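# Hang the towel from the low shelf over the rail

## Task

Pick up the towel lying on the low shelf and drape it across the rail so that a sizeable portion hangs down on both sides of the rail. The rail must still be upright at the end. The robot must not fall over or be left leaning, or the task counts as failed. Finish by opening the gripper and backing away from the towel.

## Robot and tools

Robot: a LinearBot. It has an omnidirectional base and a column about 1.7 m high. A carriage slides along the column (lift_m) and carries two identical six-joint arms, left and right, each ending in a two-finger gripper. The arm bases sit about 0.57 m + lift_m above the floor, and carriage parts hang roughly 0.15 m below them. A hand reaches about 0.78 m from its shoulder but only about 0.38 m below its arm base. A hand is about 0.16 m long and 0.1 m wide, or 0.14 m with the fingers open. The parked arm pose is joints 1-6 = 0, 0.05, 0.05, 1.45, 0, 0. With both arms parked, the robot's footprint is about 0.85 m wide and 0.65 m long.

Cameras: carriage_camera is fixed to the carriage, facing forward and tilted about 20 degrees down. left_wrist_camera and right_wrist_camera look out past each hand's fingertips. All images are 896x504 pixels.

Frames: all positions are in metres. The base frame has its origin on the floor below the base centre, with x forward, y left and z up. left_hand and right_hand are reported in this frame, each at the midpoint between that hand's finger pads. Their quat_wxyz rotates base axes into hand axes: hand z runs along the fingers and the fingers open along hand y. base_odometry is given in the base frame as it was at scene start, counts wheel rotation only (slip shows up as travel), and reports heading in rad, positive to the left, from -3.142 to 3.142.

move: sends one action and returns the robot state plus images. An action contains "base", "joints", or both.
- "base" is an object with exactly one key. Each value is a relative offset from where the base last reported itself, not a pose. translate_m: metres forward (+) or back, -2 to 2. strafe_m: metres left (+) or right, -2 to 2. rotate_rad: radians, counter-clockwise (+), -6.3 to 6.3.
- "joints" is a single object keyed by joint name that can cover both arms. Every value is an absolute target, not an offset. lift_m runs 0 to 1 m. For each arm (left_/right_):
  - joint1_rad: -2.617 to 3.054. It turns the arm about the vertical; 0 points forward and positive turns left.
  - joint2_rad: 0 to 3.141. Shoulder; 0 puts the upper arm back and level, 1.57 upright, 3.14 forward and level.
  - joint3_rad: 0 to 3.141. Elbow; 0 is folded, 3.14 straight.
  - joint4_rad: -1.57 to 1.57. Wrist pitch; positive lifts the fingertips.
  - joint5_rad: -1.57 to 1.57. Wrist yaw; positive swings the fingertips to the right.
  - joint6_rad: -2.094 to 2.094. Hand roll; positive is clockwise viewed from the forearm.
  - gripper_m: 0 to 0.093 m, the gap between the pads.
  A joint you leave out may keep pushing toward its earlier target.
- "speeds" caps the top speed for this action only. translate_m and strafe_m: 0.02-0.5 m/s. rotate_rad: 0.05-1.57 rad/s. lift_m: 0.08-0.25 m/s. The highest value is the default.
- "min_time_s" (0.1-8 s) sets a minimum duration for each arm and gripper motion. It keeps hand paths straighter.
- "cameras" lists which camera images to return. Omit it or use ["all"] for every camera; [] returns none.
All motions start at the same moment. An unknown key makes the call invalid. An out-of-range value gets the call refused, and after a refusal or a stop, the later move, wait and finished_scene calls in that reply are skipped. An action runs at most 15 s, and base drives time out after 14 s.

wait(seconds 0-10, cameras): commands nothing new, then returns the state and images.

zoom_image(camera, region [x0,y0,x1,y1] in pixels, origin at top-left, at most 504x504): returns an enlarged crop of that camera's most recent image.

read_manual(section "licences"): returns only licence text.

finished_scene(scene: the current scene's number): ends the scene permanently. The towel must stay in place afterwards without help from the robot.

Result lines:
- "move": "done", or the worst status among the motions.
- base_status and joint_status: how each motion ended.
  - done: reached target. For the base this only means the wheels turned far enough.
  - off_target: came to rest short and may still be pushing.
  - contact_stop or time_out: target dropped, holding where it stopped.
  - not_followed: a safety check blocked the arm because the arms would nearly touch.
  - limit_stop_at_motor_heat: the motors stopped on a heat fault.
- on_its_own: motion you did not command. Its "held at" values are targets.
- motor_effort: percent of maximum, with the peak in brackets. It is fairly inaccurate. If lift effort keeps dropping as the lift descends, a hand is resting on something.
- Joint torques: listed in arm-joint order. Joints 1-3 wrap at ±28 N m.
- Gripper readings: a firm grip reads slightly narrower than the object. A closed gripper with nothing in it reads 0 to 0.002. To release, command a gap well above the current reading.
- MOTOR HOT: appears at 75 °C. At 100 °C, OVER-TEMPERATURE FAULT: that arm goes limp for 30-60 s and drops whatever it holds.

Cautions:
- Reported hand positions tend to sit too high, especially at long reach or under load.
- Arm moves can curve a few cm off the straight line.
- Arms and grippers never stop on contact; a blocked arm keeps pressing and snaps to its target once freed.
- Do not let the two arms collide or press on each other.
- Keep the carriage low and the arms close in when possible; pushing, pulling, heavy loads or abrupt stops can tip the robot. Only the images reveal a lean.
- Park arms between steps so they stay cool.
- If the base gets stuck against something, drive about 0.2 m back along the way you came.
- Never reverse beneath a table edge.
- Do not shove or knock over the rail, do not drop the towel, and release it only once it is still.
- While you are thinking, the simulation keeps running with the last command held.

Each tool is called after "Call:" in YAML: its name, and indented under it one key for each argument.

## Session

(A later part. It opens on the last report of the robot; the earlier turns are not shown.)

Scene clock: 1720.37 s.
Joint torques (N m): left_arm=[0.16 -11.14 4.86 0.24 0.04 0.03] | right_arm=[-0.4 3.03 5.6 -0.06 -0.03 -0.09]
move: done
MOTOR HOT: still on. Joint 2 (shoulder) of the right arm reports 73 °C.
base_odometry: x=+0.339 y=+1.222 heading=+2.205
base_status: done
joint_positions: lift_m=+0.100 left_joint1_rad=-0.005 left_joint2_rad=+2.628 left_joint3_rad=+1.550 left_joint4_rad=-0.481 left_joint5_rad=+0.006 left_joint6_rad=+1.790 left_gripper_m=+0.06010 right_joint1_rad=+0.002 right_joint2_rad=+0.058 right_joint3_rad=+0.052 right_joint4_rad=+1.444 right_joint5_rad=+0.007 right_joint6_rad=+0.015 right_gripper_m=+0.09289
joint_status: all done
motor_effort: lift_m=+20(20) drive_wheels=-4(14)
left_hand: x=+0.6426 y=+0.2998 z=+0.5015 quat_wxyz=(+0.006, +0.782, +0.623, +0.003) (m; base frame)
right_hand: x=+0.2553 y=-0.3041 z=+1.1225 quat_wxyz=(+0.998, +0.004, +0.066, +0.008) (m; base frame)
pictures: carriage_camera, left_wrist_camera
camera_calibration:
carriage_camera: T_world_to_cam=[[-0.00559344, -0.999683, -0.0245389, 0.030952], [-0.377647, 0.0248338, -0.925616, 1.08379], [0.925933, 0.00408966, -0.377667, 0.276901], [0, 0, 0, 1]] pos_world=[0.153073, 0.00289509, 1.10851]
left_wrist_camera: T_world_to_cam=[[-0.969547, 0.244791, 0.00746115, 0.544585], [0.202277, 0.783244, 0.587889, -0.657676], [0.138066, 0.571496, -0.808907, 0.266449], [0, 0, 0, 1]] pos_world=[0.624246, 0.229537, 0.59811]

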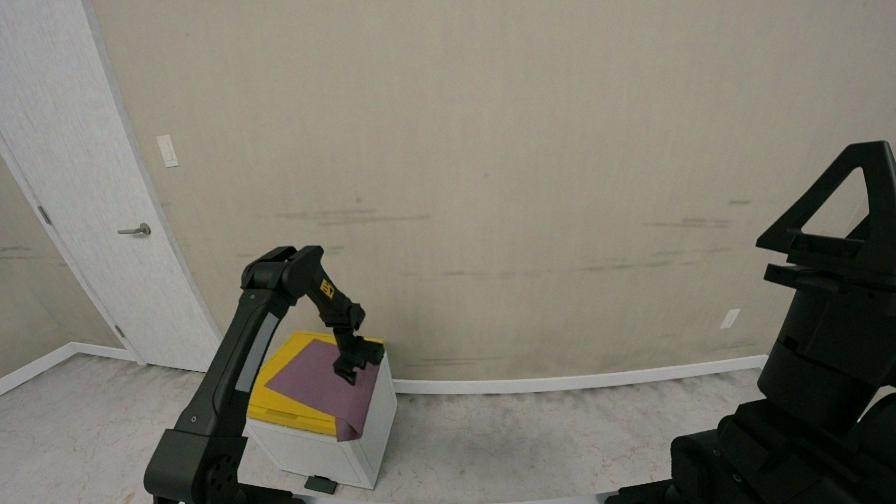

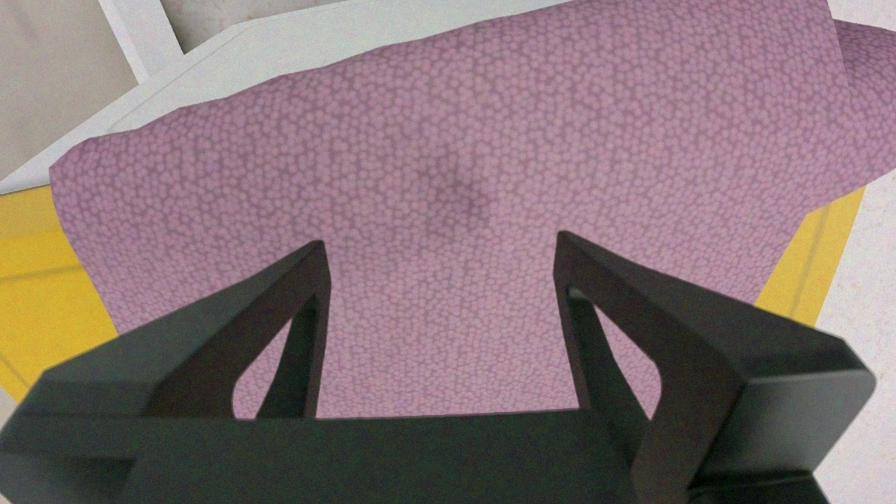

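Call:
move:
  joints: {"lift_m": 0.07}
  speeds: {"lift_m": 0.08}
  cameras: ["left_wrist_camera"]

Call:
move:
  joints: {"lift_m": 0.058}
  speeds: {"lift_m": 0.08}
  cameras: ["left_wrist_camera"]

Scene clock: 1724.63 s.
Joint torques (N m): left_arm=[0.14 -10.92 4.22 0.4 0.03 0.03] | right_arm=[-0.43 2.99 5.71 -0.08 -0.01 -0.11]
move: done
MOTOR HOT: cleared for the motors of the right arm.
base_odometry: x=+0.339 y=+1.222 heading=+2.205
base_status: not commanded
joint_positions: lift_m=+0.071 left_joint1_rad=-0.005 left_joint2_rad=+2.625 left_joint3_rad=+1.559 left_joint4_rad=-0.498 left_joint5_rad=+0.006 left_joint6_rad=+1.792 left_gripper_m=+0.06009 right_joint1_rad=+0.002 right_joint2_rad=+0.058 right_joint3_rad=+0.052 right_joint4_rad=+1.444 right_joint5_rad=+0.007 right_joint6_rad=+0.015 right_gripper_m=+0.09289
joint_status: all done
motor_effort: lift_m=+18(19) drive_wheels=+5(5)
left_hand: x=+0.6431 y=+0.2998 z=+0.4742 quat_wxyz=(+0.004, +0.782, +0.623, +0.001) (m; base frame)
right_hand: x=+0.2553 y=-0.3041 z=+1.0926 quat_wxyz=(+0.998, +0.004, +0.066, +0.008) (m; base frame)
pictures: left_wrist_camera
camera_calibration:
left_wrist_camera: T_world_to_cam=[[-0.969213, 0.245899, 0.0126404, 0.542244], [0.206306, 0.782988, 0.586828, -0.643754], [0.134404, 0.571369, -0.809613, 0.24706], [0, 0, 0, 1]] pos_world=[0.625154, 0.229552, 0.570942]

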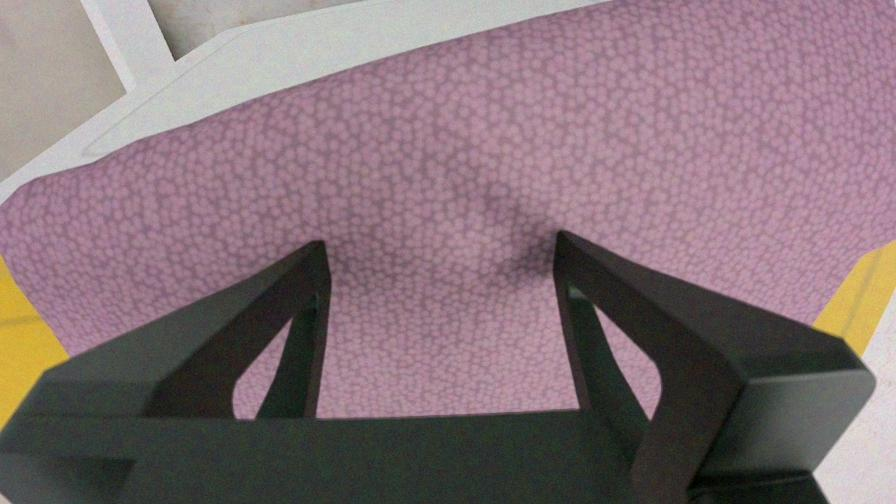

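Scene clock: 1725.17 s.
Joint torques (N m): left_arm=[0.18 -8.66 3.92 0.8 0.05 0.01] | right_arm=[-0.43 2.96 5.49 -0.05 -0.02 -0.09]
move: done
base_odometry: x=+0.339 y=+1.222 heading=+2.205
base_status: not commanded
joint_positions: lift_m=+0.059 left_joint1_rad=-0.005 left_joint2_rad=+2.601 left_joint3_rad=+1.565 left_joint4_rad=-0.537 left_joint5_rad=+0.006 left_joint6_rad=+1.792 left_gripper_m=+0.06007 right_joint1_rad=+0.002 right_joint2_rad=+0.058 right_joint3_rad=+0.051 right_joint4_rad=+1.444 right_joint5_rad=+0.007 right_joint6_rad=+0.015 right_gripper_m=+0.09289
joint_status: all done
motor_effort: lift_m=+18(18) drive_wheels=+5(5)
left_hand: x=+0.6433 y=+0.2998 z=+0.4731 quat_wxyz=(+0.002, +0.782, +0.623, -0.003) (m; base frame)
right_hand: x=+0.2554 y=-0.3041 z=+1.0806 quat_wxyz=(+0.998, +0.004, +0.067, +0.008) (m; base frame)
pictures: left_wrist_camera
camera_calibration:
left_wrist_camera: T_world_to_cam=[[-0.968979, 0.246268, 0.0207815, 0.538335], [0.211521, 0.782884, 0.585108, -0.645639], [0.127824, 0.571353, -0.810689, 0.250865], [0, 0, 0, 1]] pos_world=[0.626134, 0.229553, 0.569955]

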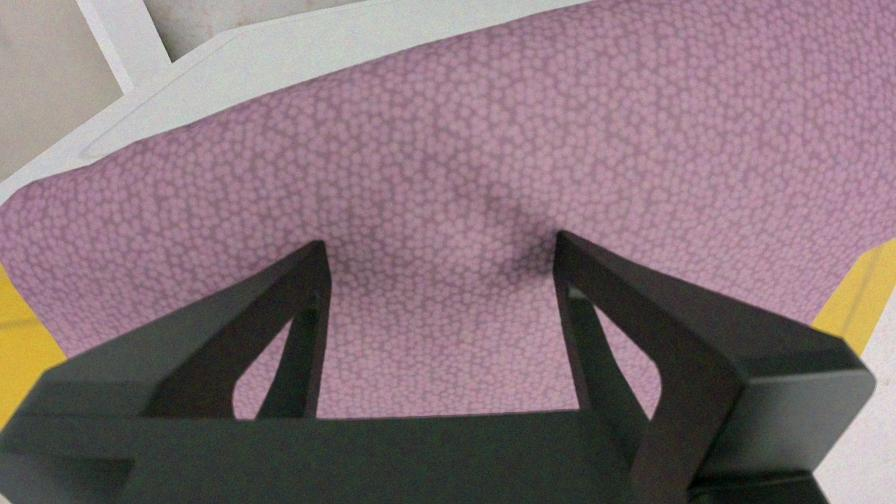

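Call:
move:
  joints: {"left_gripper_m": 0.0}
  min_time_s: 3
  cameras: ["left_wrist_camera", "carriage_camera"]

Scene clock: 1730.23 s.
Joint torques (N m): left_arm=[0.18 -8.84 3.74 0.61 0.07 0.01] | right_arm=[-0.4 3.03 5.64 -0.07 -0.01 -0.1]
move: done
base_odometry: x=+0.339 y=+1.222 heading=+2.205
base_status: not commanded
joint_positions: lift_m=+0.059 left_joint1_rad=-0.005 left_joint2_rad=+2.601 left_joint3_rad=+1.567 left_joint4_rad=-0.512 left_joint5_rad=+0.006 left_joint6_rad=+1.792 left_gripper_m=+0.00136 right_joint1_rad=+0.002 right_joint2_rad=+0.058 right_joint3_rad=+0.051 right_joint4_rad=+1.444 right_joint5_rad=+0.007 right_joint6_rad=+0.015 right_gripper_m=+0.09289
joint_status: all done
motor_effort: lift_m=+18(18) drive_wheels=+5(5)
left_hand: x=+0.6504 y=+0.2997 z=+0.4736 quat_wxyz=(+0.010, +0.782, +0.623, +0.008) (m; base frame)
right_hand: x=+0.2554 y=-0.3041 z=+1.0806 quat_wxyz=(+0.998, +0.004, +0.067, +0.008) (m; base frame)
pictures: carriage_camera, left_wrist_camera
camera_calibration:
carriage_camera: T_world_to_cam=[[-0.00559344, -0.999683, -0.0245389, 0.0299278], [-0.377647, 0.0248338, -0.925616, 1.04516], [0.925933, 0.00408966, -0.377667, 0.261138], [0, 0, 0, 1]] pos_world=[0.153073, 0.00289509, 1.06677]
left_wrist_camera: T_world_to_cam=[[-0.96909, 0.246639, -0.00586988, 0.557858], [0.195671, 0.782882, 0.5906, -0.639702], [0.15026, 0.571195, -0.806943, 0.234043], [0, 0, 0, 1]] pos_world=[0.630618, 0.229538, 0.569942]

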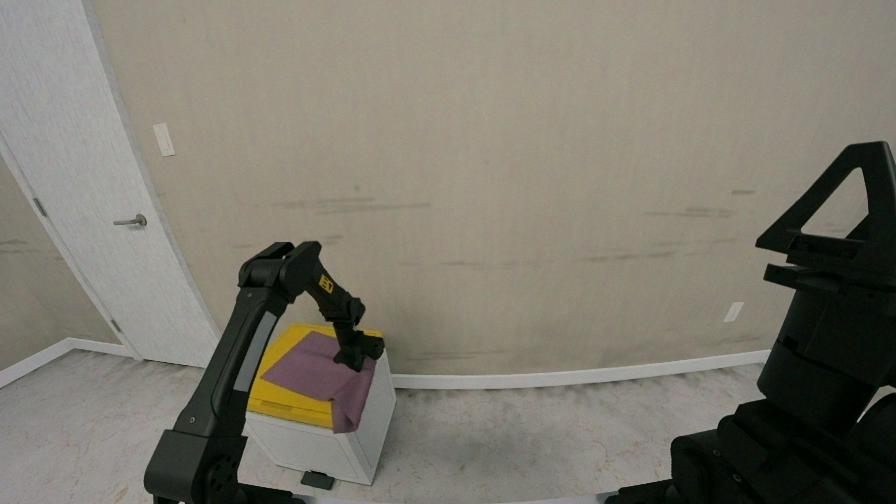

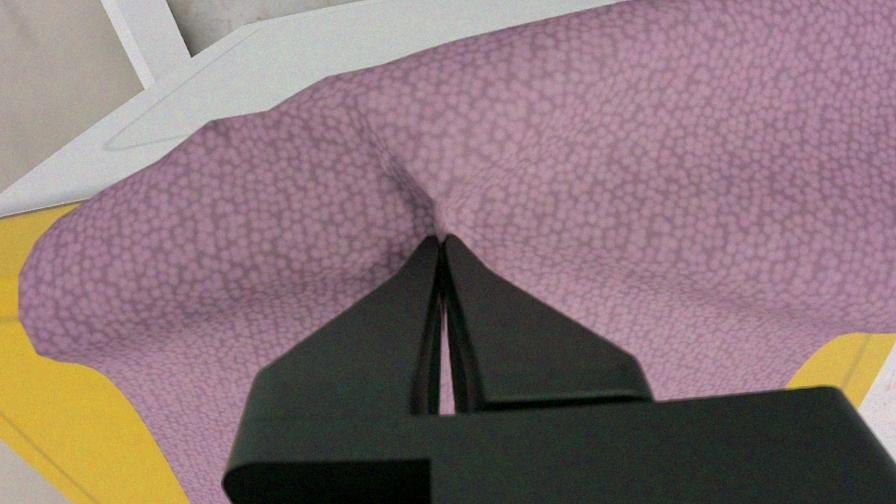

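Call:
move:
  joints: {"lift_m": 0.11}
  speeds: {"lift_m": 0.08}
  cameras: ["left_wrist_camera", "carriage_camera"]

Scene clock: 1733.07 s.
Joint torques (N m): left_arm=[0.23 -10.39 3.86 0.49 0.05 0.03] | right_arm=[-0.44 3.02 5.78 -0.07 -0.03 -0.1]
move: done
base_odometry: x=+0.339 y=+1.222 heading=+2.205
base_status: not commanded
joint_positions: lift_m=+0.110 left_joint1_rad=-0.005 left_joint2_rad=+2.619 left_joint3_rad=+1.565 left_joint4_rad=-0.505 left_joint5_rad=+0.006 left_joint6_rad=+1.792 left_gripper_m=+0.00128 right_joint1_rad=+0.002 right_joint2_rad=+0.057 right_joint3_rad=+0.051 right_joint4_rad=+1.444 right_joint5_rad=+0.007 right_joint6_rad=+0.015 right_gripper_m=+0.09289
joint_status: all done
motor_effort: lift_m=+24(29) drive_wheels=+5(5)
left_hand: x=+0.6460 y=+0.2998 z=+0.5171 quat_wxyz=(+0.006, +0.782, +0.623, +0.003) (m; base frame)
right_hand: x=+0.2553 y=-0.3041 z=+1.1317 quat_wxyz=(+0.998, +0.004, +0.066, +0.008) (m; base frame)
pictures: carriage_camera, left_wrist_camera
camera_calibration:
carriage_camera: T_world_to_cam=[[-0.00559344, -0.999683, -0.0245389, 0.031184], [-0.377647, 0.0248338, -0.925616, 1.09254], [0.925933, 0.00408966, -0.377667, 0.280471], [0, 0, 0, 1]] pos_world=[0.153073, 0.00289509, 1.11796]
left_wrist_camera: T_world_to_cam=[[-0.969082, 0.246639, 0.00708514, 0.54706], [0.203539, 0.782844, 0.587986, -0.668297], [0.139474, 0.571248, -0.80884, 0.277799], [0, 0, 0, 1]] pos_world=[0.627424, 0.229553, 0.613768]

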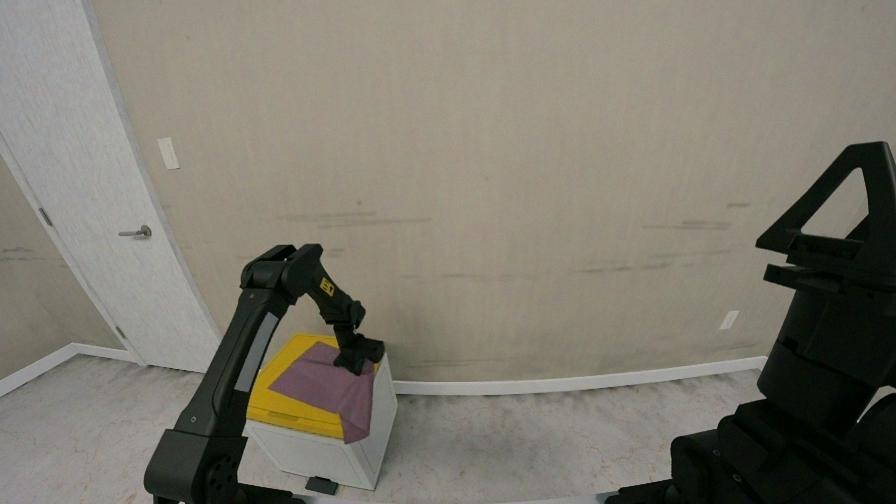

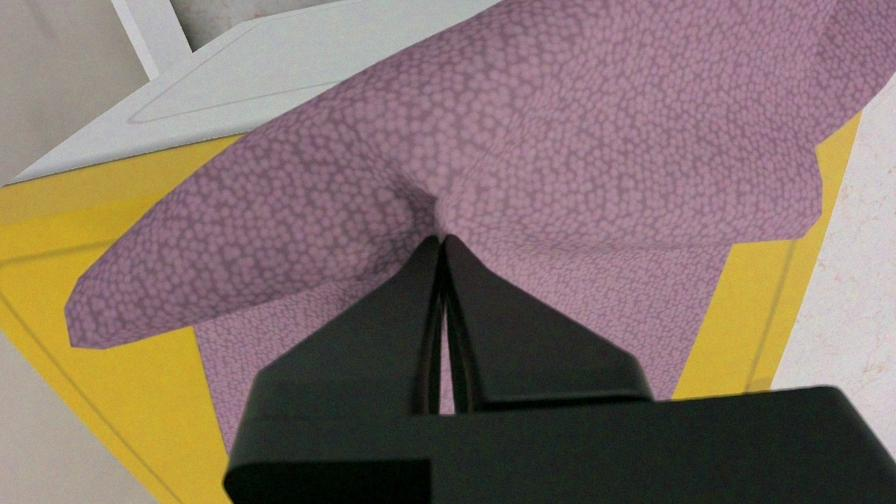

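Call:
move:
  joints: {"lift_m": 0.45}
  speeds: {"lift_m": 0.1}
  cameras: ["left_wrist_camera", "carriage_camera"]

Scene clock: 1740.23 s.
Joint torques (N m): left_arm=[0.12 -10.92 3.97 0.46 0.04 -0.01] | right_arm=[-0.38 3.03 5.89 -0.06 -0.01 -0.1]
move: done
base_odometry: x=+0.339 y=+1.222 heading=+2.205
base_status: not commanded
joint_positions: lift_m=+0.450 left_joint1_rad=-0.005 left_joint2_rad=+2.624 left_joint3_rad=+1.561 left_joint4_rad=-0.502 left_joint5_rad=+0.006 left_joint6_rad=+1.792 left_gripper_m=+0.00127 right_joint1_rad=+0.002 right_joint2_rad=+0.057 right_joint3_rad=+0.051 right_joint4_rad=+1.444 right_joint5_rad=+0.007 right_joint6_rad=+0.015 right_gripper_m=+0.09289
joint_status: all done
motor_effort: lift_m=+24(30) drive_wheels=+5(5)
left_hand: x=+0.6432 y=+0.2998 z=+0.8541 quat_wxyz=(+0.004, +0.782, +0.623, +0.000) (m; base frame)
right_hand: x=+0.2553 y=-0.3041 z=+1.4717 quat_wxyz=(+0.998, +0.004, +0.066, +0.008) (m; base frame)
pictures: carriage_camera, left_wrist_camera
camera_calibration:
carriage_camera: T_world_to_cam=[[-0.00559344, -0.999683, -0.0245389, 0.0395278], [-0.377647, 0.0248338, -0.925616, 1.40728], [0.925933, 0.00408966, -0.377667, 0.408888], [0, 0, 0, 1]] pos_world=[0.153073, 0.00289509, 1.45799]
left_wrist_camera: T_world_to_cam=[[-0.96901, 0.246639, 0.0137474, 0.536254], [0.207572, 0.782824, 0.586601, -0.867295], [0.133917, 0.571275, -0.80976, 0.555099], [0, 0, 0, 1]] pos_world=[0.625324, 0.229564, 0.95088]

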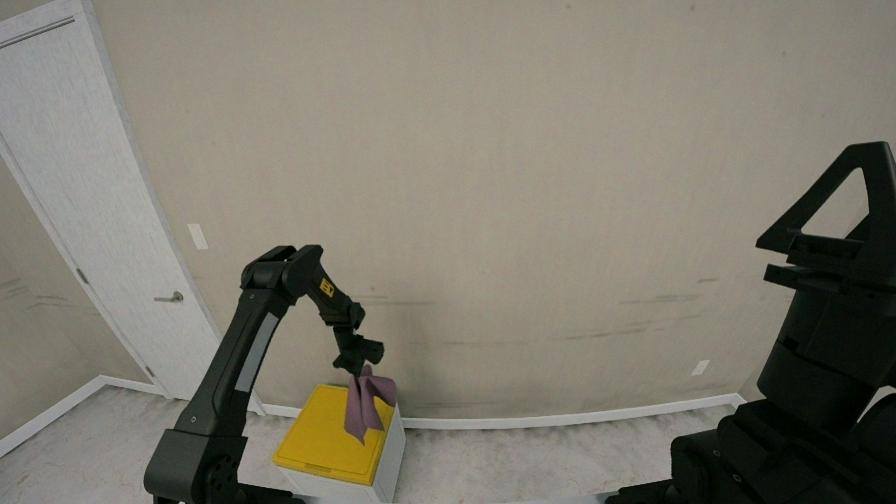

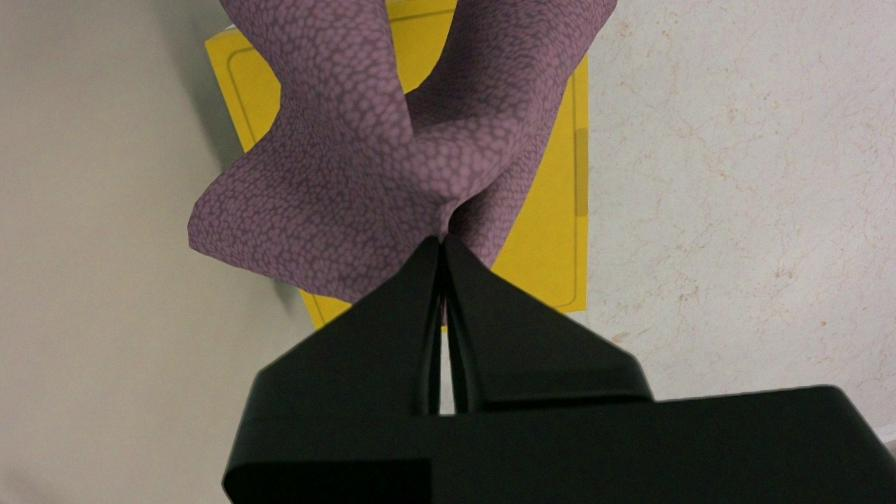

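Call:
zoom_image:
  camera: "carriage_camera"
  region: [250, 310, 450, 500]

Call:
move:
  joints: {"lift_m": 0.65}
  speeds: {"lift_m": 0.12}
  cameras: []

Call:
move:
  base: {"translate_m": -0.45}
  speeds: {"translate_m": 0.12}
  cameras: ["carriage_camera"]

Scaled by 2.520 from the camera's 896x504 image, which has a finer 1280x720 frame.

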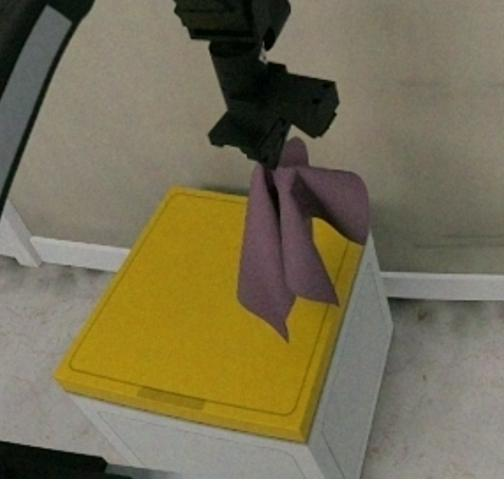

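Scene clock: 1744.53 s.
Joint torques (N m): left_arm=[0.1 -11.17 4.08 0.41 0.06 0.01] | right_arm=[-0.47 3.23 5.74 -0.09 -0.02 -0.11]
move: done
base_odometry: x=+0.339 y=+1.222 heading=+2.205
base_status: not commanded
joint_positions: lift_m=+0.650 left_joint1_rad=-0.005 left_joint2_rad=+2.628 left_joint3_rad=+1.561 left_joint4_rad=-0.500 left_joint5_rad=+0.006 left_joint6_rad=+1.792 left_gripper_m=+0.00127 right_joint1_rad=+0.002 right_joint2_rad=+0.057 right_joint3_rad=+0.051 right_joint4_rad=+1.444 right_joint5_rad=+0.007 right_joint6_rad=+0.015 right_gripper_m=+0.09289
joint_status: all done
motor_effort: lift_m=+24(30) drive_wheels=+4(5)
left_hand: x=+0.6425 y=+0.2998 z=+1.0526 quat_wxyz=(+0.004, +0.782, +0.623, -0.001) (m; base frame)
right_hand: x=+0.2553 y=-0.3041 z=+1.6717 quat_wxyz=(+0.998, +0.004, +0.066, +0.008) (m; base frame)
pictures: none
No camera images: "cameras" was empty.

Scene clock: 1749.03 s.
Joint torques (N m): left_arm=[0.08 -11.18 4.01 0.41 0.05 0.01] | right_arm=[-0.43 3.04 5.78 -0.07 -0.03 -0.09]
move: done
base_odometry: x=+0.606 y=+0.859 heading=+2.205
base_status: done
joint_positions: lift_m=+0.650 left_joint1_rad=-0.005 left_joint2_rad=+2.628 left_joint3_rad=+1.561 left_joint4_rad=-0.499 left_joint5_rad=+0.006 left_joint6_rad=+1.792 left_gripper_m=+0.00127 right_joint1_rad=+0.002 right_joint2_rad=+0.057 right_joint3_rad=+0.051 right_joint4_rad=+1.444 right_joint5_rad=+0.007 right_joint6_rad=+0.015 right_gripper_m=+0.09289
joint_status: not commanded
motor_effort: lift_m=+24(25) drive_wheels=-1(12)
left_hand: x=+0.6429 y=+0.2999 z=+1.0526 quat_wxyz=(+0.004, +0.782, +0.623, +0.000) (m; base frame)
right_hand: x=+0.2554 y=-0.3041 z=+1.6717 quat_wxyz=(+0.998, +0.004, +0.067, +0.008) (m; base frame)
pictures: carriage_camera
camera_calibration:
carriage_camera: T_world_to_cam=[[-0.00559344, -0.999683, -0.0245389, 0.0444346], [-0.377647, 0.0248338, -0.925616, 1.59236], [0.925933, 0.00408966, -0.377667, 0.484405], [0, 0, 0, 1]] pos_world=[0.153073, 0.00289509, 1.65795]

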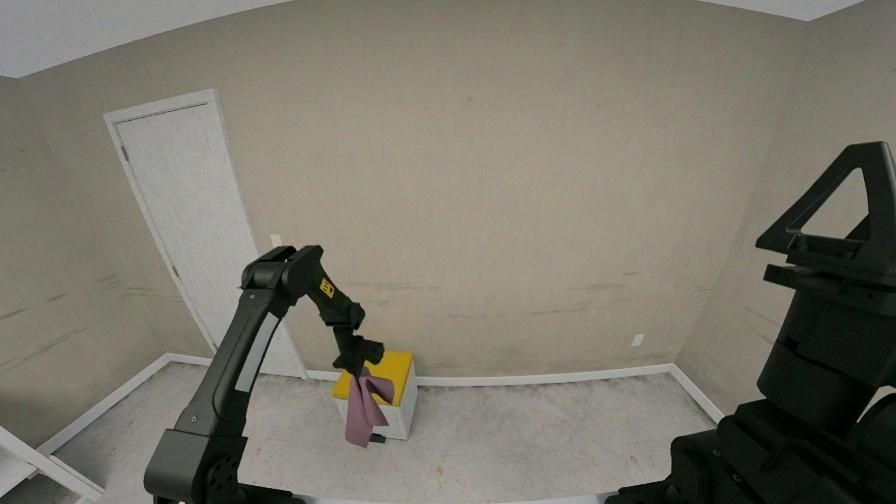

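Call:
move:
  base: {"translate_m": -0.6}
  speeds: {"translate_m": 0.15}
  joints: {"lift_m": 0.74, "left_joint6_rad": 0.0}
  min_time_s: 4
  cameras: ["carriage_camera"]

Call:
move:
  base: {"strafe_m": -1.3}
  speeds: {"strafe_m": 0.18}
  cameras: ["carriage_camera"]

Scene clock: 1764.20 s.
Joint torques (N m): left_arm=[0.1 -11.49 4.12 0.48 -0.05 -0.18] | right_arm=[-0.43 3.04 5.79 -0.06 -0.03 -0.11]
move: done
base_odometry: x=+0.961 y=+0.376 heading=+2.204
base_status: done
joint_positions: lift_m=+0.740 left_joint1_rad=-0.005 left_joint2_rad=+2.630 left_joint3_rad=+1.561 left_joint4_rad=-0.495 left_joint5_rad=+0.006 left_joint6_rad=+0.009 left_gripper_m=+0.00127 right_joint1_rad=+0.002 right_joint2_rad=+0.057 right_joint3_rad=+0.049 right_joint4_rad=+1.444 right_joint5_rad=+0.007 right_joint6_rad=+0.015 right_gripper_m=+0.09289
joint_status: all done
motor_effort: lift_m=+25(30) drive_wheels=-1(11)
left_hand: x=+0.6429 y=+0.2999 z=+1.1415 quat_wxyz=(+0.003, +0.007, +1.000, -0.003) (m; base frame)
right_hand: x=+0.2557 y=-0.3041 z=+1.7612 quat_wxyz=(+0.998, +0.004, +0.067, +0.008) (m; base frame)
pictures: carriage_camera
camera_calibration:
carriage_camera: T_world_to_cam=[[-0.00559344, -0.999683, -0.0245389, 0.0466421], [-0.377647, 0.0248338, -0.925616, 1.67563], [0.925933, 0.00408966, -0.377667, 0.518381], [0, 0, 0, 1]] pos_world=[0.153073, 0.00289509, 1.74791]

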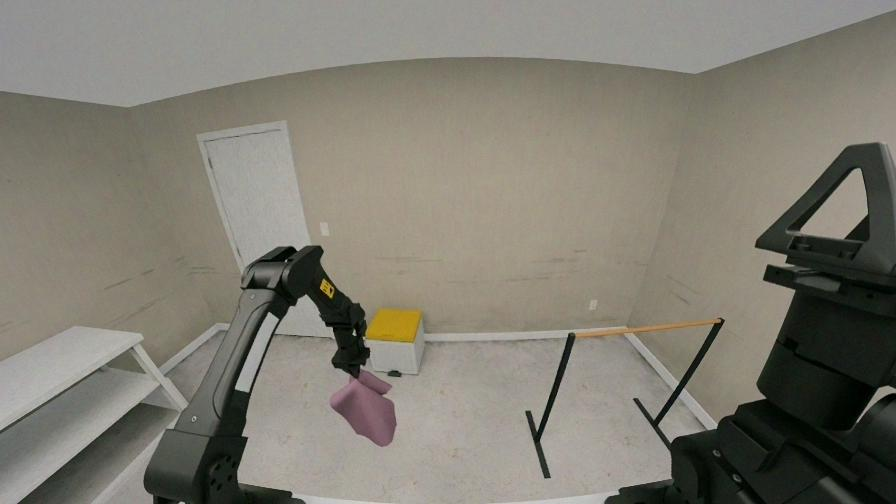

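Scene clock: 1772.63 s.
Joint torques (N m): left_arm=[-0.14 -11.55 4.18 0.52 -0.05 -0.17] | right_arm=[-0.39 3.08 5.82 -0.08 0.03 -0.09]
move: done
base_odometry: x=+2.010 y=+1.145 heading=+2.204
base_status: done
joint_positions: lift_m=+0.740 left_joint1_rad=-0.002 left_joint2_rad=+2.630 left_joint3_rad=+1.561 left_joint4_rad=-0.495 left_joint5_rad=+0.006 left_joint6_rad=+0.009 left_gripper_m=+0.00127 right_joint1_rad=+0.002 right_joint2_rad=+0.057 right_joint3_rad=+0.049 right_joint4_rad=+1.444 right_joint5_rad=+0.005 right_joint6_rad=+0.015 right_gripper_m=+0.09289
joint_status: not commanded
motor_effort: lift_m=+25(25) drive_wheels=-1(8)
left_hand: x=+0.6429 y=+0.3011 z=+1.1415 quat_wxyz=(+0.003, +0.005, +1.000, -0.003) (m; base frame)
right_hand: x=+0.2557 y=-0.3037 z=+1.7612 quat_wxyz=(+0.998, +0.003, +0.067, +0.009) (m; base frame)
pictures: carriage_camera
camera_calibration:
carriage_camera: T_world_to_cam=[[-0.00559344, -0.999683, -0.0245389, 0.0466421], [-0.377647, 0.0248338, -0.925616, 1.67563], [0.925933, 0.00408966, -0.377667, 0.518381], [0, 0, 0, 1]] pos_world=[0.153073, 0.00289509, 1.74791]

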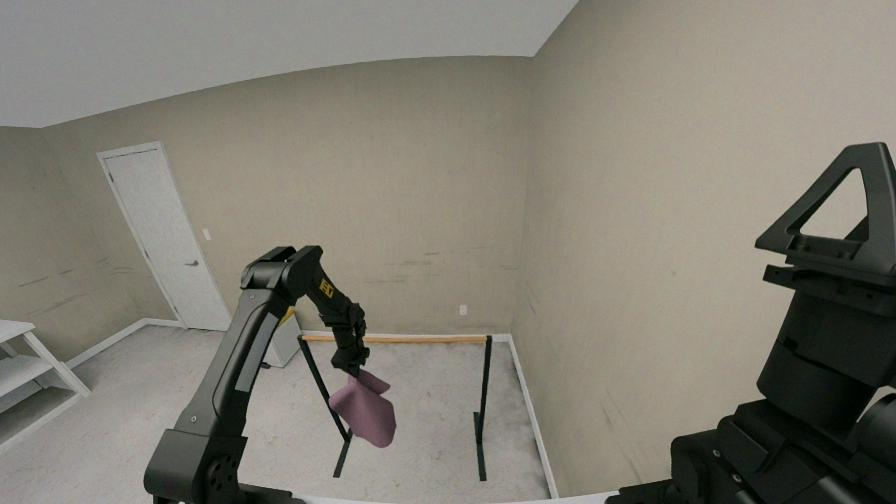

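Call:
wait:
  seconds: 2
  cameras: ["carriage_camera", "left_wrist_camera"]

Call:
zoom_image:
  camera: "carriage_camera"
  region: [280, 310, 500, 490]

Scene clock: 1778.30 s.
Joint torques (N m): left_arm=[-0.17 -11.52 4.14 0.53 -0.03 -0.17] | right_arm=[-0.44 3.15 5.82 -0.06 0.01 -0.09]
base_odometry: x=+2.010 y=+1.145 heading=+2.204
base_status: done
joint_positions: lift_m=+0.740 left_joint1_rad=-0.002 left_joint2_rad=+2.630 left_joint3_rad=+1.561 left_joint4_rad=-0.495 left_joint5_rad=+0.006 left_joint6_rad=+0.009 left_gripper_m=+0.00127 right_joint1_rad=+0.002 right_joint2_rad=+0.057 right_joint3_rad=+0.049 right_joint4_rad=+1.444 right_joint5_rad=+0.005 right_joint6_rad=+0.015 right_gripper_m=+0.09289
joint_status: not commanded
motor_effort: lift_m=+25(25) drive_wheels=-1(8)
left_hand: x=+0.6429 y=+0.3011 z=+1.1415 quat_wxyz=(+0.003, +0.005, +1.000, -0.003) (m; base frame)
right_hand: x=+0.2557 y=-0.3037 z=+1.7612 quat_wxyz=(+0.998, +0.003, +0.067, +0.009) (m; base frame)
wait: 2.00 s; at rest from the start
pictures: carriage_camera, left_wrist_camera
camera_calibration:
carriage_camera: T_world_to_cam=[[-0.00559344, -0.999683, -0.0245389, 0.0466421], [-0.377647, 0.0248338, -0.925616, 1.67563], [0.925933, 0.00408966, -0.377667, 0.518381], [0, 0, 0, 1]] pos_world=[0.153073, 0.00289509, 1.74791]
left_wrist_camera: T_world_to_cam=[[-0.0336281, -0.999081, 0.026568, 0.290738], [-0.809717, 0.0428176, 0.585256, -0.158513], [-0.585856, -0.00183155, -0.810413, 1.42315], [0, 0, 0, 1]] pos_world=[0.715189, 0.299865, 1.23839]

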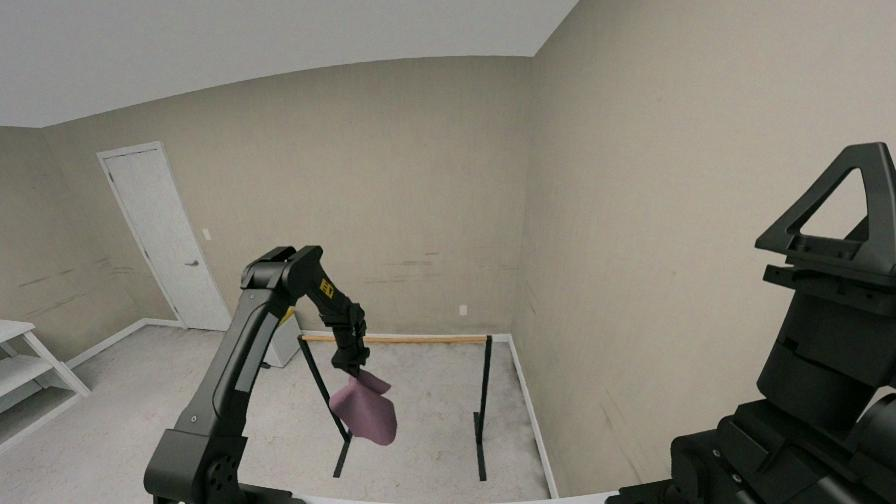

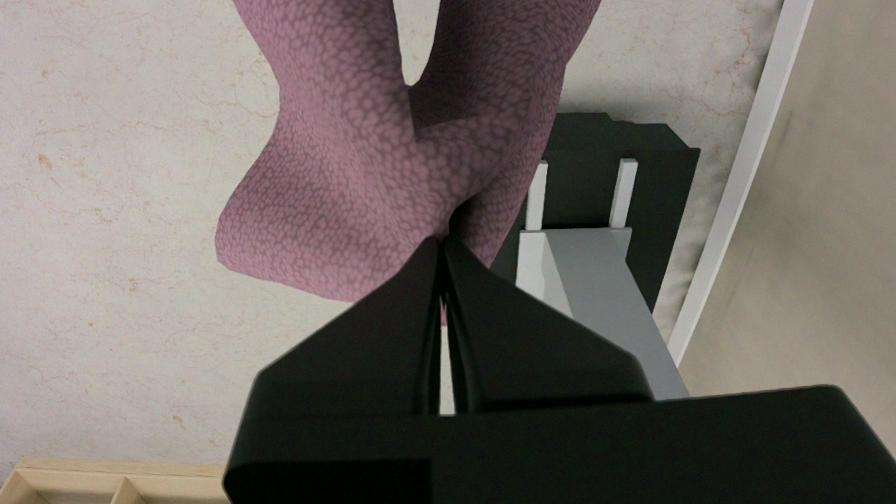

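Scaled by 2.291 from the camera's 896x504 image, which has a finer 1280x720 frame.

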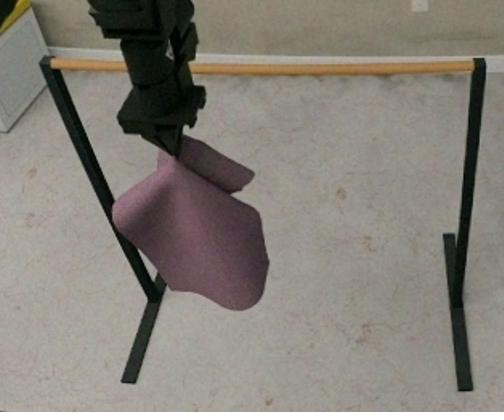

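Call:
move:
  joints: {"lift_m": 0.815}
  cameras: []

Call:
move:
  base: {"translate_m": 0.29}
  speeds: {"translate_m": 0.08}
  cameras: ["carriage_camera", "left_wrist_camera"]

Call:
zoom_image:
  camera: "carriage_camera"
  region: [260, 310, 500, 504]

Scene clock: 1798.37 s.
Joint torques (N m): left_arm=[-0.14 -11.69 4.22 0.51 -0.02 -0.17] | right_arm=[-0.43 3.08 5.82 -0.08 0 -0.08]
move: done
base_odometry: x=+2.010 y=+1.145 heading=+2.204
base_status: not commanded
joint_positions: lift_m=+0.815 left_joint1_rad=-0.002 left_joint2_rad=+2.632 left_joint3_rad=+1.560 left_joint4_rad=-0.494 left_joint5_rad=+0.006 left_joint6_rad=+0.009 left_gripper_m=+0.00127 right_joint1_rad=+0.002 right_joint2_rad=+0.057 right_joint3_rad=+0.049 right_joint4_rad=+1.444 right_joint5_rad=+0.005 right_joint6_rad=+0.015 right_gripper_m=+0.09289
joint_status: all done
motor_effort: lift_m=+25(30) drive_wheels=-1(2)
left_hand: x=+0.6423 y=+0.3011 z=+1.2159 quat_wxyz=(+0.002, +0.005, +1.000, -0.003) (m; base frame)
right_hand: x=+0.2557 y=-0.3037 z=+1.8362 quat_wxyz=(+0.998, +0.003, +0.067, +0.009) (m; base frame)
pictures: none
No camera images: "cameras" was empty.

Scene clock: 1802.73 s.
Joint torques (N m): left_arm=[-0.17 -11.58 4.25 0.51 -0.03 -0.18] | right_arm=[-0.47 3.11 5.86 -0.09 0.01 -0.09]
move: done
base_odometry: x=+1.838 y=+1.379 heading=+2.203
base_status: done
joint_positions: lift_m=+0.815 left_joint1_rad=-0.002 left_joint2_rad=+2.632 left_joint3_rad=+1.560 left_joint4_rad=-0.494 left_joint5_rad=+0.006 left_joint6_rad=+0.009 left_gripper_m=+0.00127 right_joint1_rad=+0.002 right_joint2_rad=+0.057 right_joint3_rad=+0.049 right_joint4_rad=+1.445 right_joint5_rad=+0.005 right_joint6_rad=+0.015 right_gripper_m=+0.09289
joint_status: not commanded
motor_effort: lift_m=+25(25) drive_wheels=+5(9)
left_hand: x=+0.6422 y=+0.3011 z=+1.2159 quat_wxyz=(+0.002, +0.005, +1.000, -0.003) (m; base frame)
right_hand: x=+0.2555 y=-0.3037 z=+1.8363 quat_wxyz=(+0.998, +0.003, +0.067, +0.009) (m; base frame)
pictures: carriage_camera, left_wrist_camera
camera_calibration:
carriage_camera: T_world_to_cam=[[-0.00559344, -0.999683, -0.0245389, 0.0484829], [-0.377647, 0.0248338, -0.925616, 1.74506], [0.925933, 0.00408966, -0.377667, 0.546711], [0, 0, 0, 1]] pos_world=[0.153073, 0.00289509, 1.82292]
left_wrist_camera: T_world_to_cam=[[-0.0335875, -0.999081, 0.0266165, 0.288657], [-0.808823, 0.042816, 0.586491, -0.204636], [-0.587092, -0.00182928, -0.809518, 1.48274], [0, 0, 0, 1]] pos_world=[0.714683, 0.299866, 1.31264]

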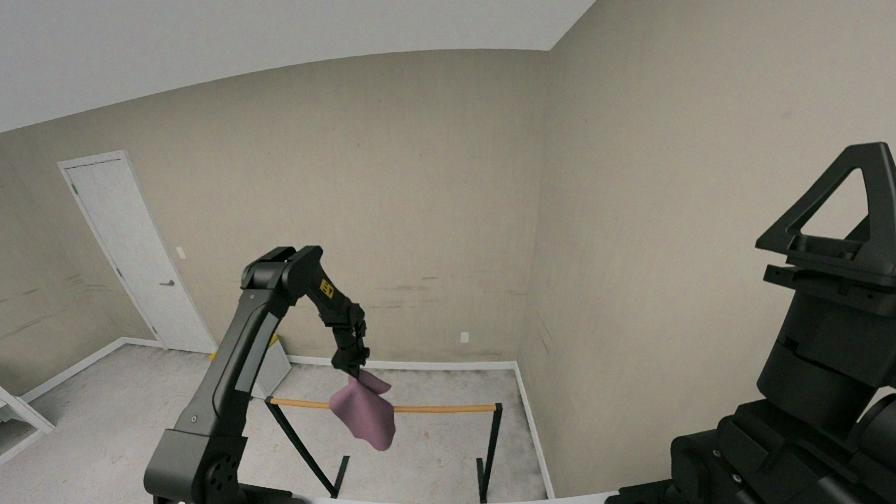

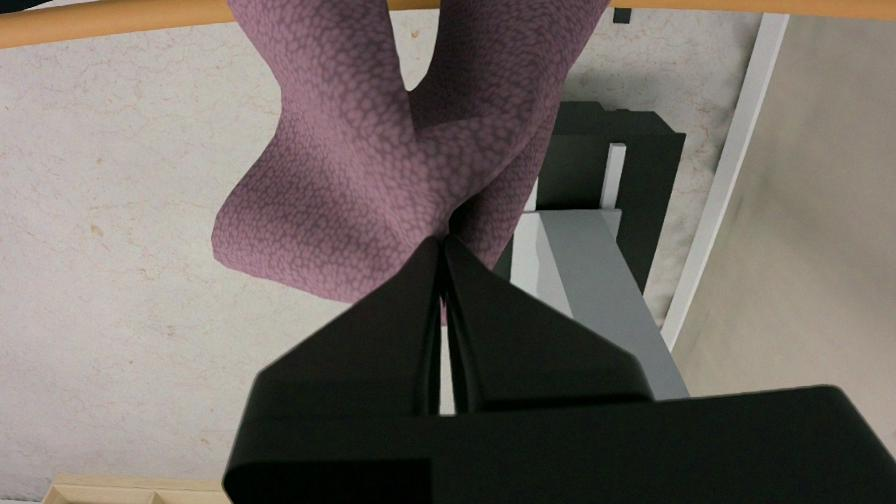

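Scaled by 2.100 from the camera's 896x504 image, which has a finer 1280x720 frame.

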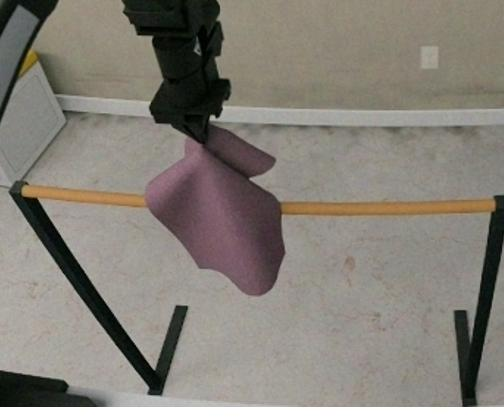

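Call:
move:

Scene clock: 1817.00 s.
Joint torques (N m): left_arm=[-0.21 -11.67 4.19 0.49 -0.04 -0.19] | right_arm=[-0.38 3.15 5.82 -0.07 -0.01 -0.11]
base_odometry: x=+1.838 y=+1.379 heading=+2.203
base_status: done
joint_positions: lift_m=+0.815 left_joint1_rad=-0.002 left_joint2_rad=+2.632 left_joint3_rad=+1.560 left_joint4_rad=-0.494 left_joint5_rad=+0.006 left_joint6_rad=+0.009 left_gripper_m=+0.00127 right_joint1_rad=+0.002 right_joint2_rad=+0.057 right_joint3_rad=+0.049 right_joint4_rad=+1.445 right_joint5_rad=+0.005 right_joint6_rad=+0.015 right_gripper_m=+0.09289
joint_status: not commanded
motor_effort: lift_m=+25(25) drive_wheels=+5(9)
left_hand: x=+0.6422 y=+0.3011 z=+1.2159 quat_wxyz=(+0.002, +0.005, +1.000, -0.003) (m; base frame)
right_hand: x=+0.2555 y=-0.3037 z=+1.8363 quat_wxyz=(+0.998, +0.003, +0.067, +0.009) (m; base frame)
pictures: carriage_camera, left_wrist_camera, right_wrist_camera
camera_calibration:
carriage_camera: T_world_to_cam=[[-0.00559344, -0.999683, -0.0245389, 0.0484829], [-0.377647, 0.0248338, -0.925616, 1.74506], [0.925933, 0.00408966, -0.377667, 0.546711], [0, 0, 0, 1]] pos_world=[0.153073, 0.00289509, 1.82292]
left_wrist_camera: T_world_to_cam=[[-0.0335875, -0.999081, 0.0266165, 0.288657], [-0.808823, 0.042816, 0.586491, -0.204636], [-0.587092, -0.00182928, -0.809518, 1.48274], [0, 0, 0, 1]] pos_world=[0.714683, 0.299866, 1.31264]
right_wrist_camera: T_world_to_cam=[[0.046201, -0.997764, 0.0482857, -0.394139], [0.735288, 0.0012481, -0.677753, 1.06908], [0.676178, 0.0668168, 0.733702, -1.37307], [0, 0, 0, 1]] pos_world=[0.160564, -0.302848, 1.75103]

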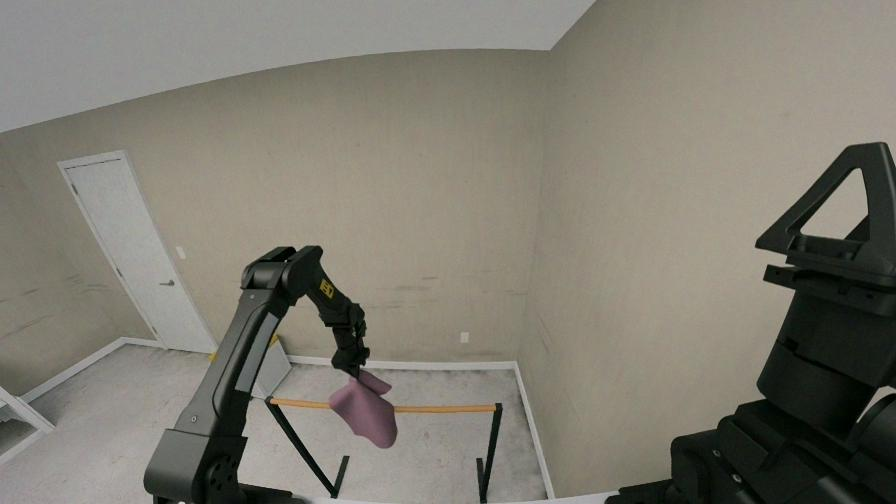

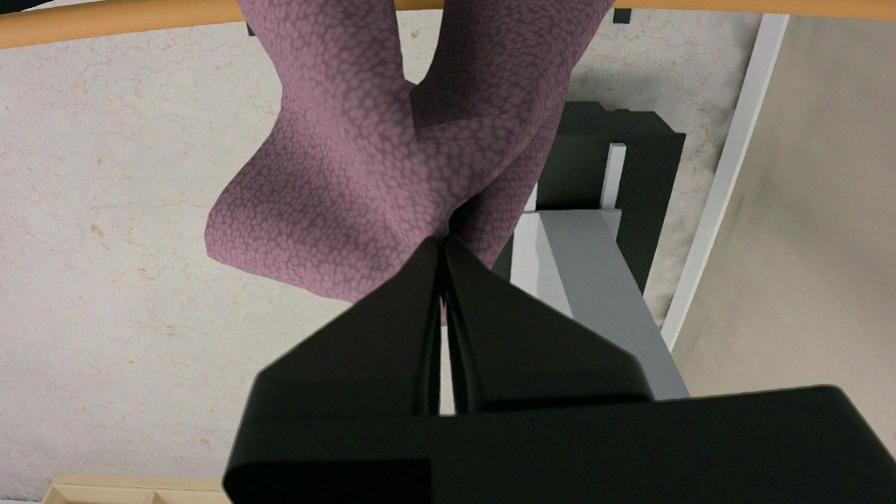

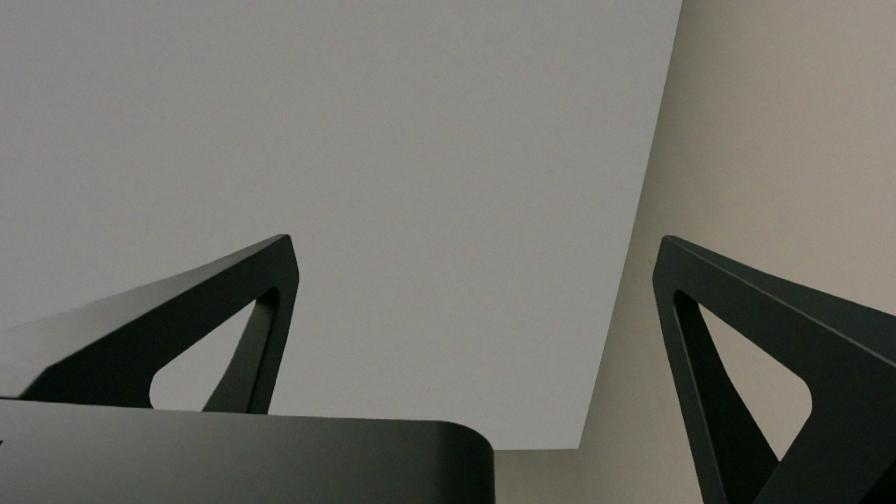

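Call:
move:
  base: {"translate_m": 0.045}
  speeds: {"translate_m": 0.06}
  cameras: []

Call:
wait:
  seconds: 3
  cameras: ["carriage_camera", "left_wrist_camera"]

Call:
zoom_image:
  camera: "carriage_camera"
  region: [240, 320, 520, 500]

Scene clock: 1826.97 s.
Joint torques (N m): left_arm=[-0.13 -11.64 4.26 0.5 -0.04 -0.17] | right_arm=[-0.43 2.99 5.75 -0.1 0 -0.1]
move: done
base_odometry: x=+1.812 y=+1.415 heading=+2.203
base_status: done
joint_positions: lift_m=+0.815 left_joint1_rad=-0.002 left_joint2_rad=+2.632 left_joint3_rad=+1.560 left_joint4_rad=-0.494 left_joint5_rad=+0.006 left_joint6_rad=+0.009 left_gripper_m=+0.00127 right_joint1_rad=+0.002 right_joint2_rad=+0.057 right_joint3_rad=+0.049 right_joint4_rad=+1.447 right_joint5_rad=+0.005 right_joint6_rad=+0.015 right_gripper_m=+0.09289
joint_status: not commanded
motor_effort: lift_m=+24(25) drive_wheels=-4(12)
left_hand: x=+0.6422 y=+0.3011 z=+1.2159 quat_wxyz=(+0.002, +0.005, +1.000, -0.003) (m; base frame)
right_hand: x=+0.2552 y=-0.3037 z=+1.8363 quat_wxyz=(+0.998, +0.003, +0.066, +0.009) (m; base frame)
pictures: none
No camera images: "cameras" was empty.

Scene clock: 1829.97 s.
Joint torques (N m): left_arm=[-0.13 -11.67 4.18 0.5 -0.05 -0.18] | right_arm=[-0.39 3.17 5.83 -0.09 0 -0.09]
base_odometry: x=+1.812 y=+1.415 heading=+2.203
base_status: done
joint_positions: lift_m=+0.815 left_joint1_rad=-0.002 left_joint2_rad=+2.632 left_joint3_rad=+1.560 left_joint4_rad=-0.494 left_joint5_rad=+0.006 left_joint6_rad=+0.009 left_gripper_m=+0.00127 right_joint1_rad=+0.002 right_joint2_rad=+0.057 right_joint3_rad=+0.049 right_joint4_rad=+1.447 right_joint5_rad=+0.005 right_joint6_rad=+0.015 right_gripper_m=+0.09289
joint_status: not commanded
motor_effort: lift_m=+25(25) drive_wheels=-3(12)
left_hand: x=+0.6422 y=+0.3011 z=+1.2159 quat_wxyz=(+0.002, +0.005, +1.000, -0.003) (m; base frame)
right_hand: x=+0.2552 y=-0.3037 z=+1.8363 quat_wxyz=(+0.998, +0.003, +0.066, +0.009) (m; base frame)
wait: 3.00 s; at rest by 0.27 s
pictures: carriage_camera, left_wrist_camera
camera_calibration:
carriage_camera: T_world_to_cam=[[-0.00559344, -0.999683, -0.0245389, 0.0484829], [-0.377647, 0.0248338, -0.925616, 1.74506], [0.925933, 0.00408966, -0.377667, 0.546711], [0, 0, 0, 1]] pos_world=[0.153073, 0.00289509, 1.82292]
left_wrist_camera: T_world_to_cam=[[-0.0335875, -0.999081, 0.0266165, 0.288657], [-0.808823, 0.042816, 0.586491, -0.204636], [-0.587092, -0.00182928, -0.809518, 1.48274], [0, 0, 0, 1]] pos_world=[0.714683, 0.299866, 1.31264]

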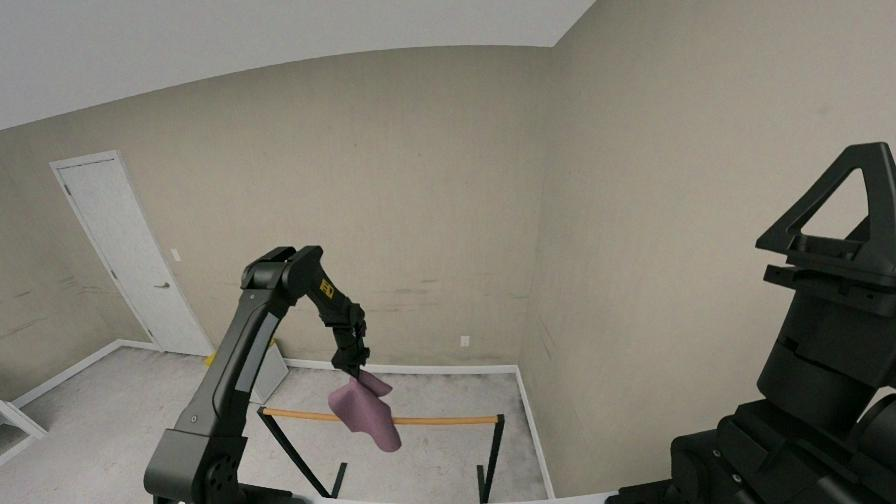

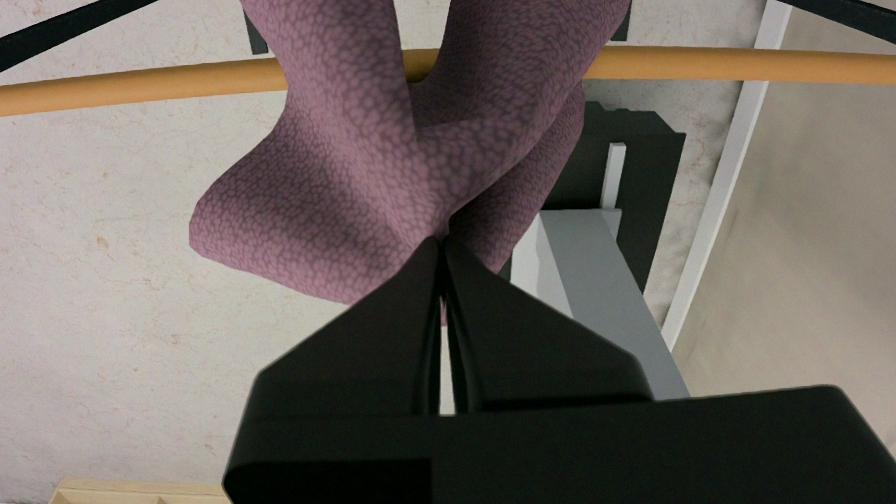

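Scaled by 1.800 from the camera's 896x504 image, which has a finer 1280x720 frame.

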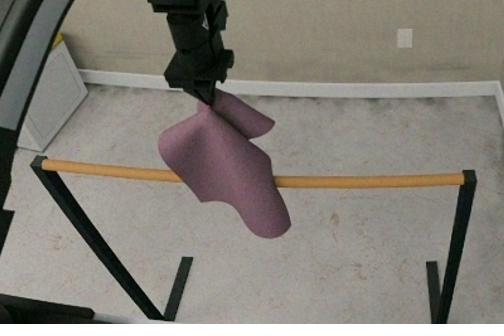

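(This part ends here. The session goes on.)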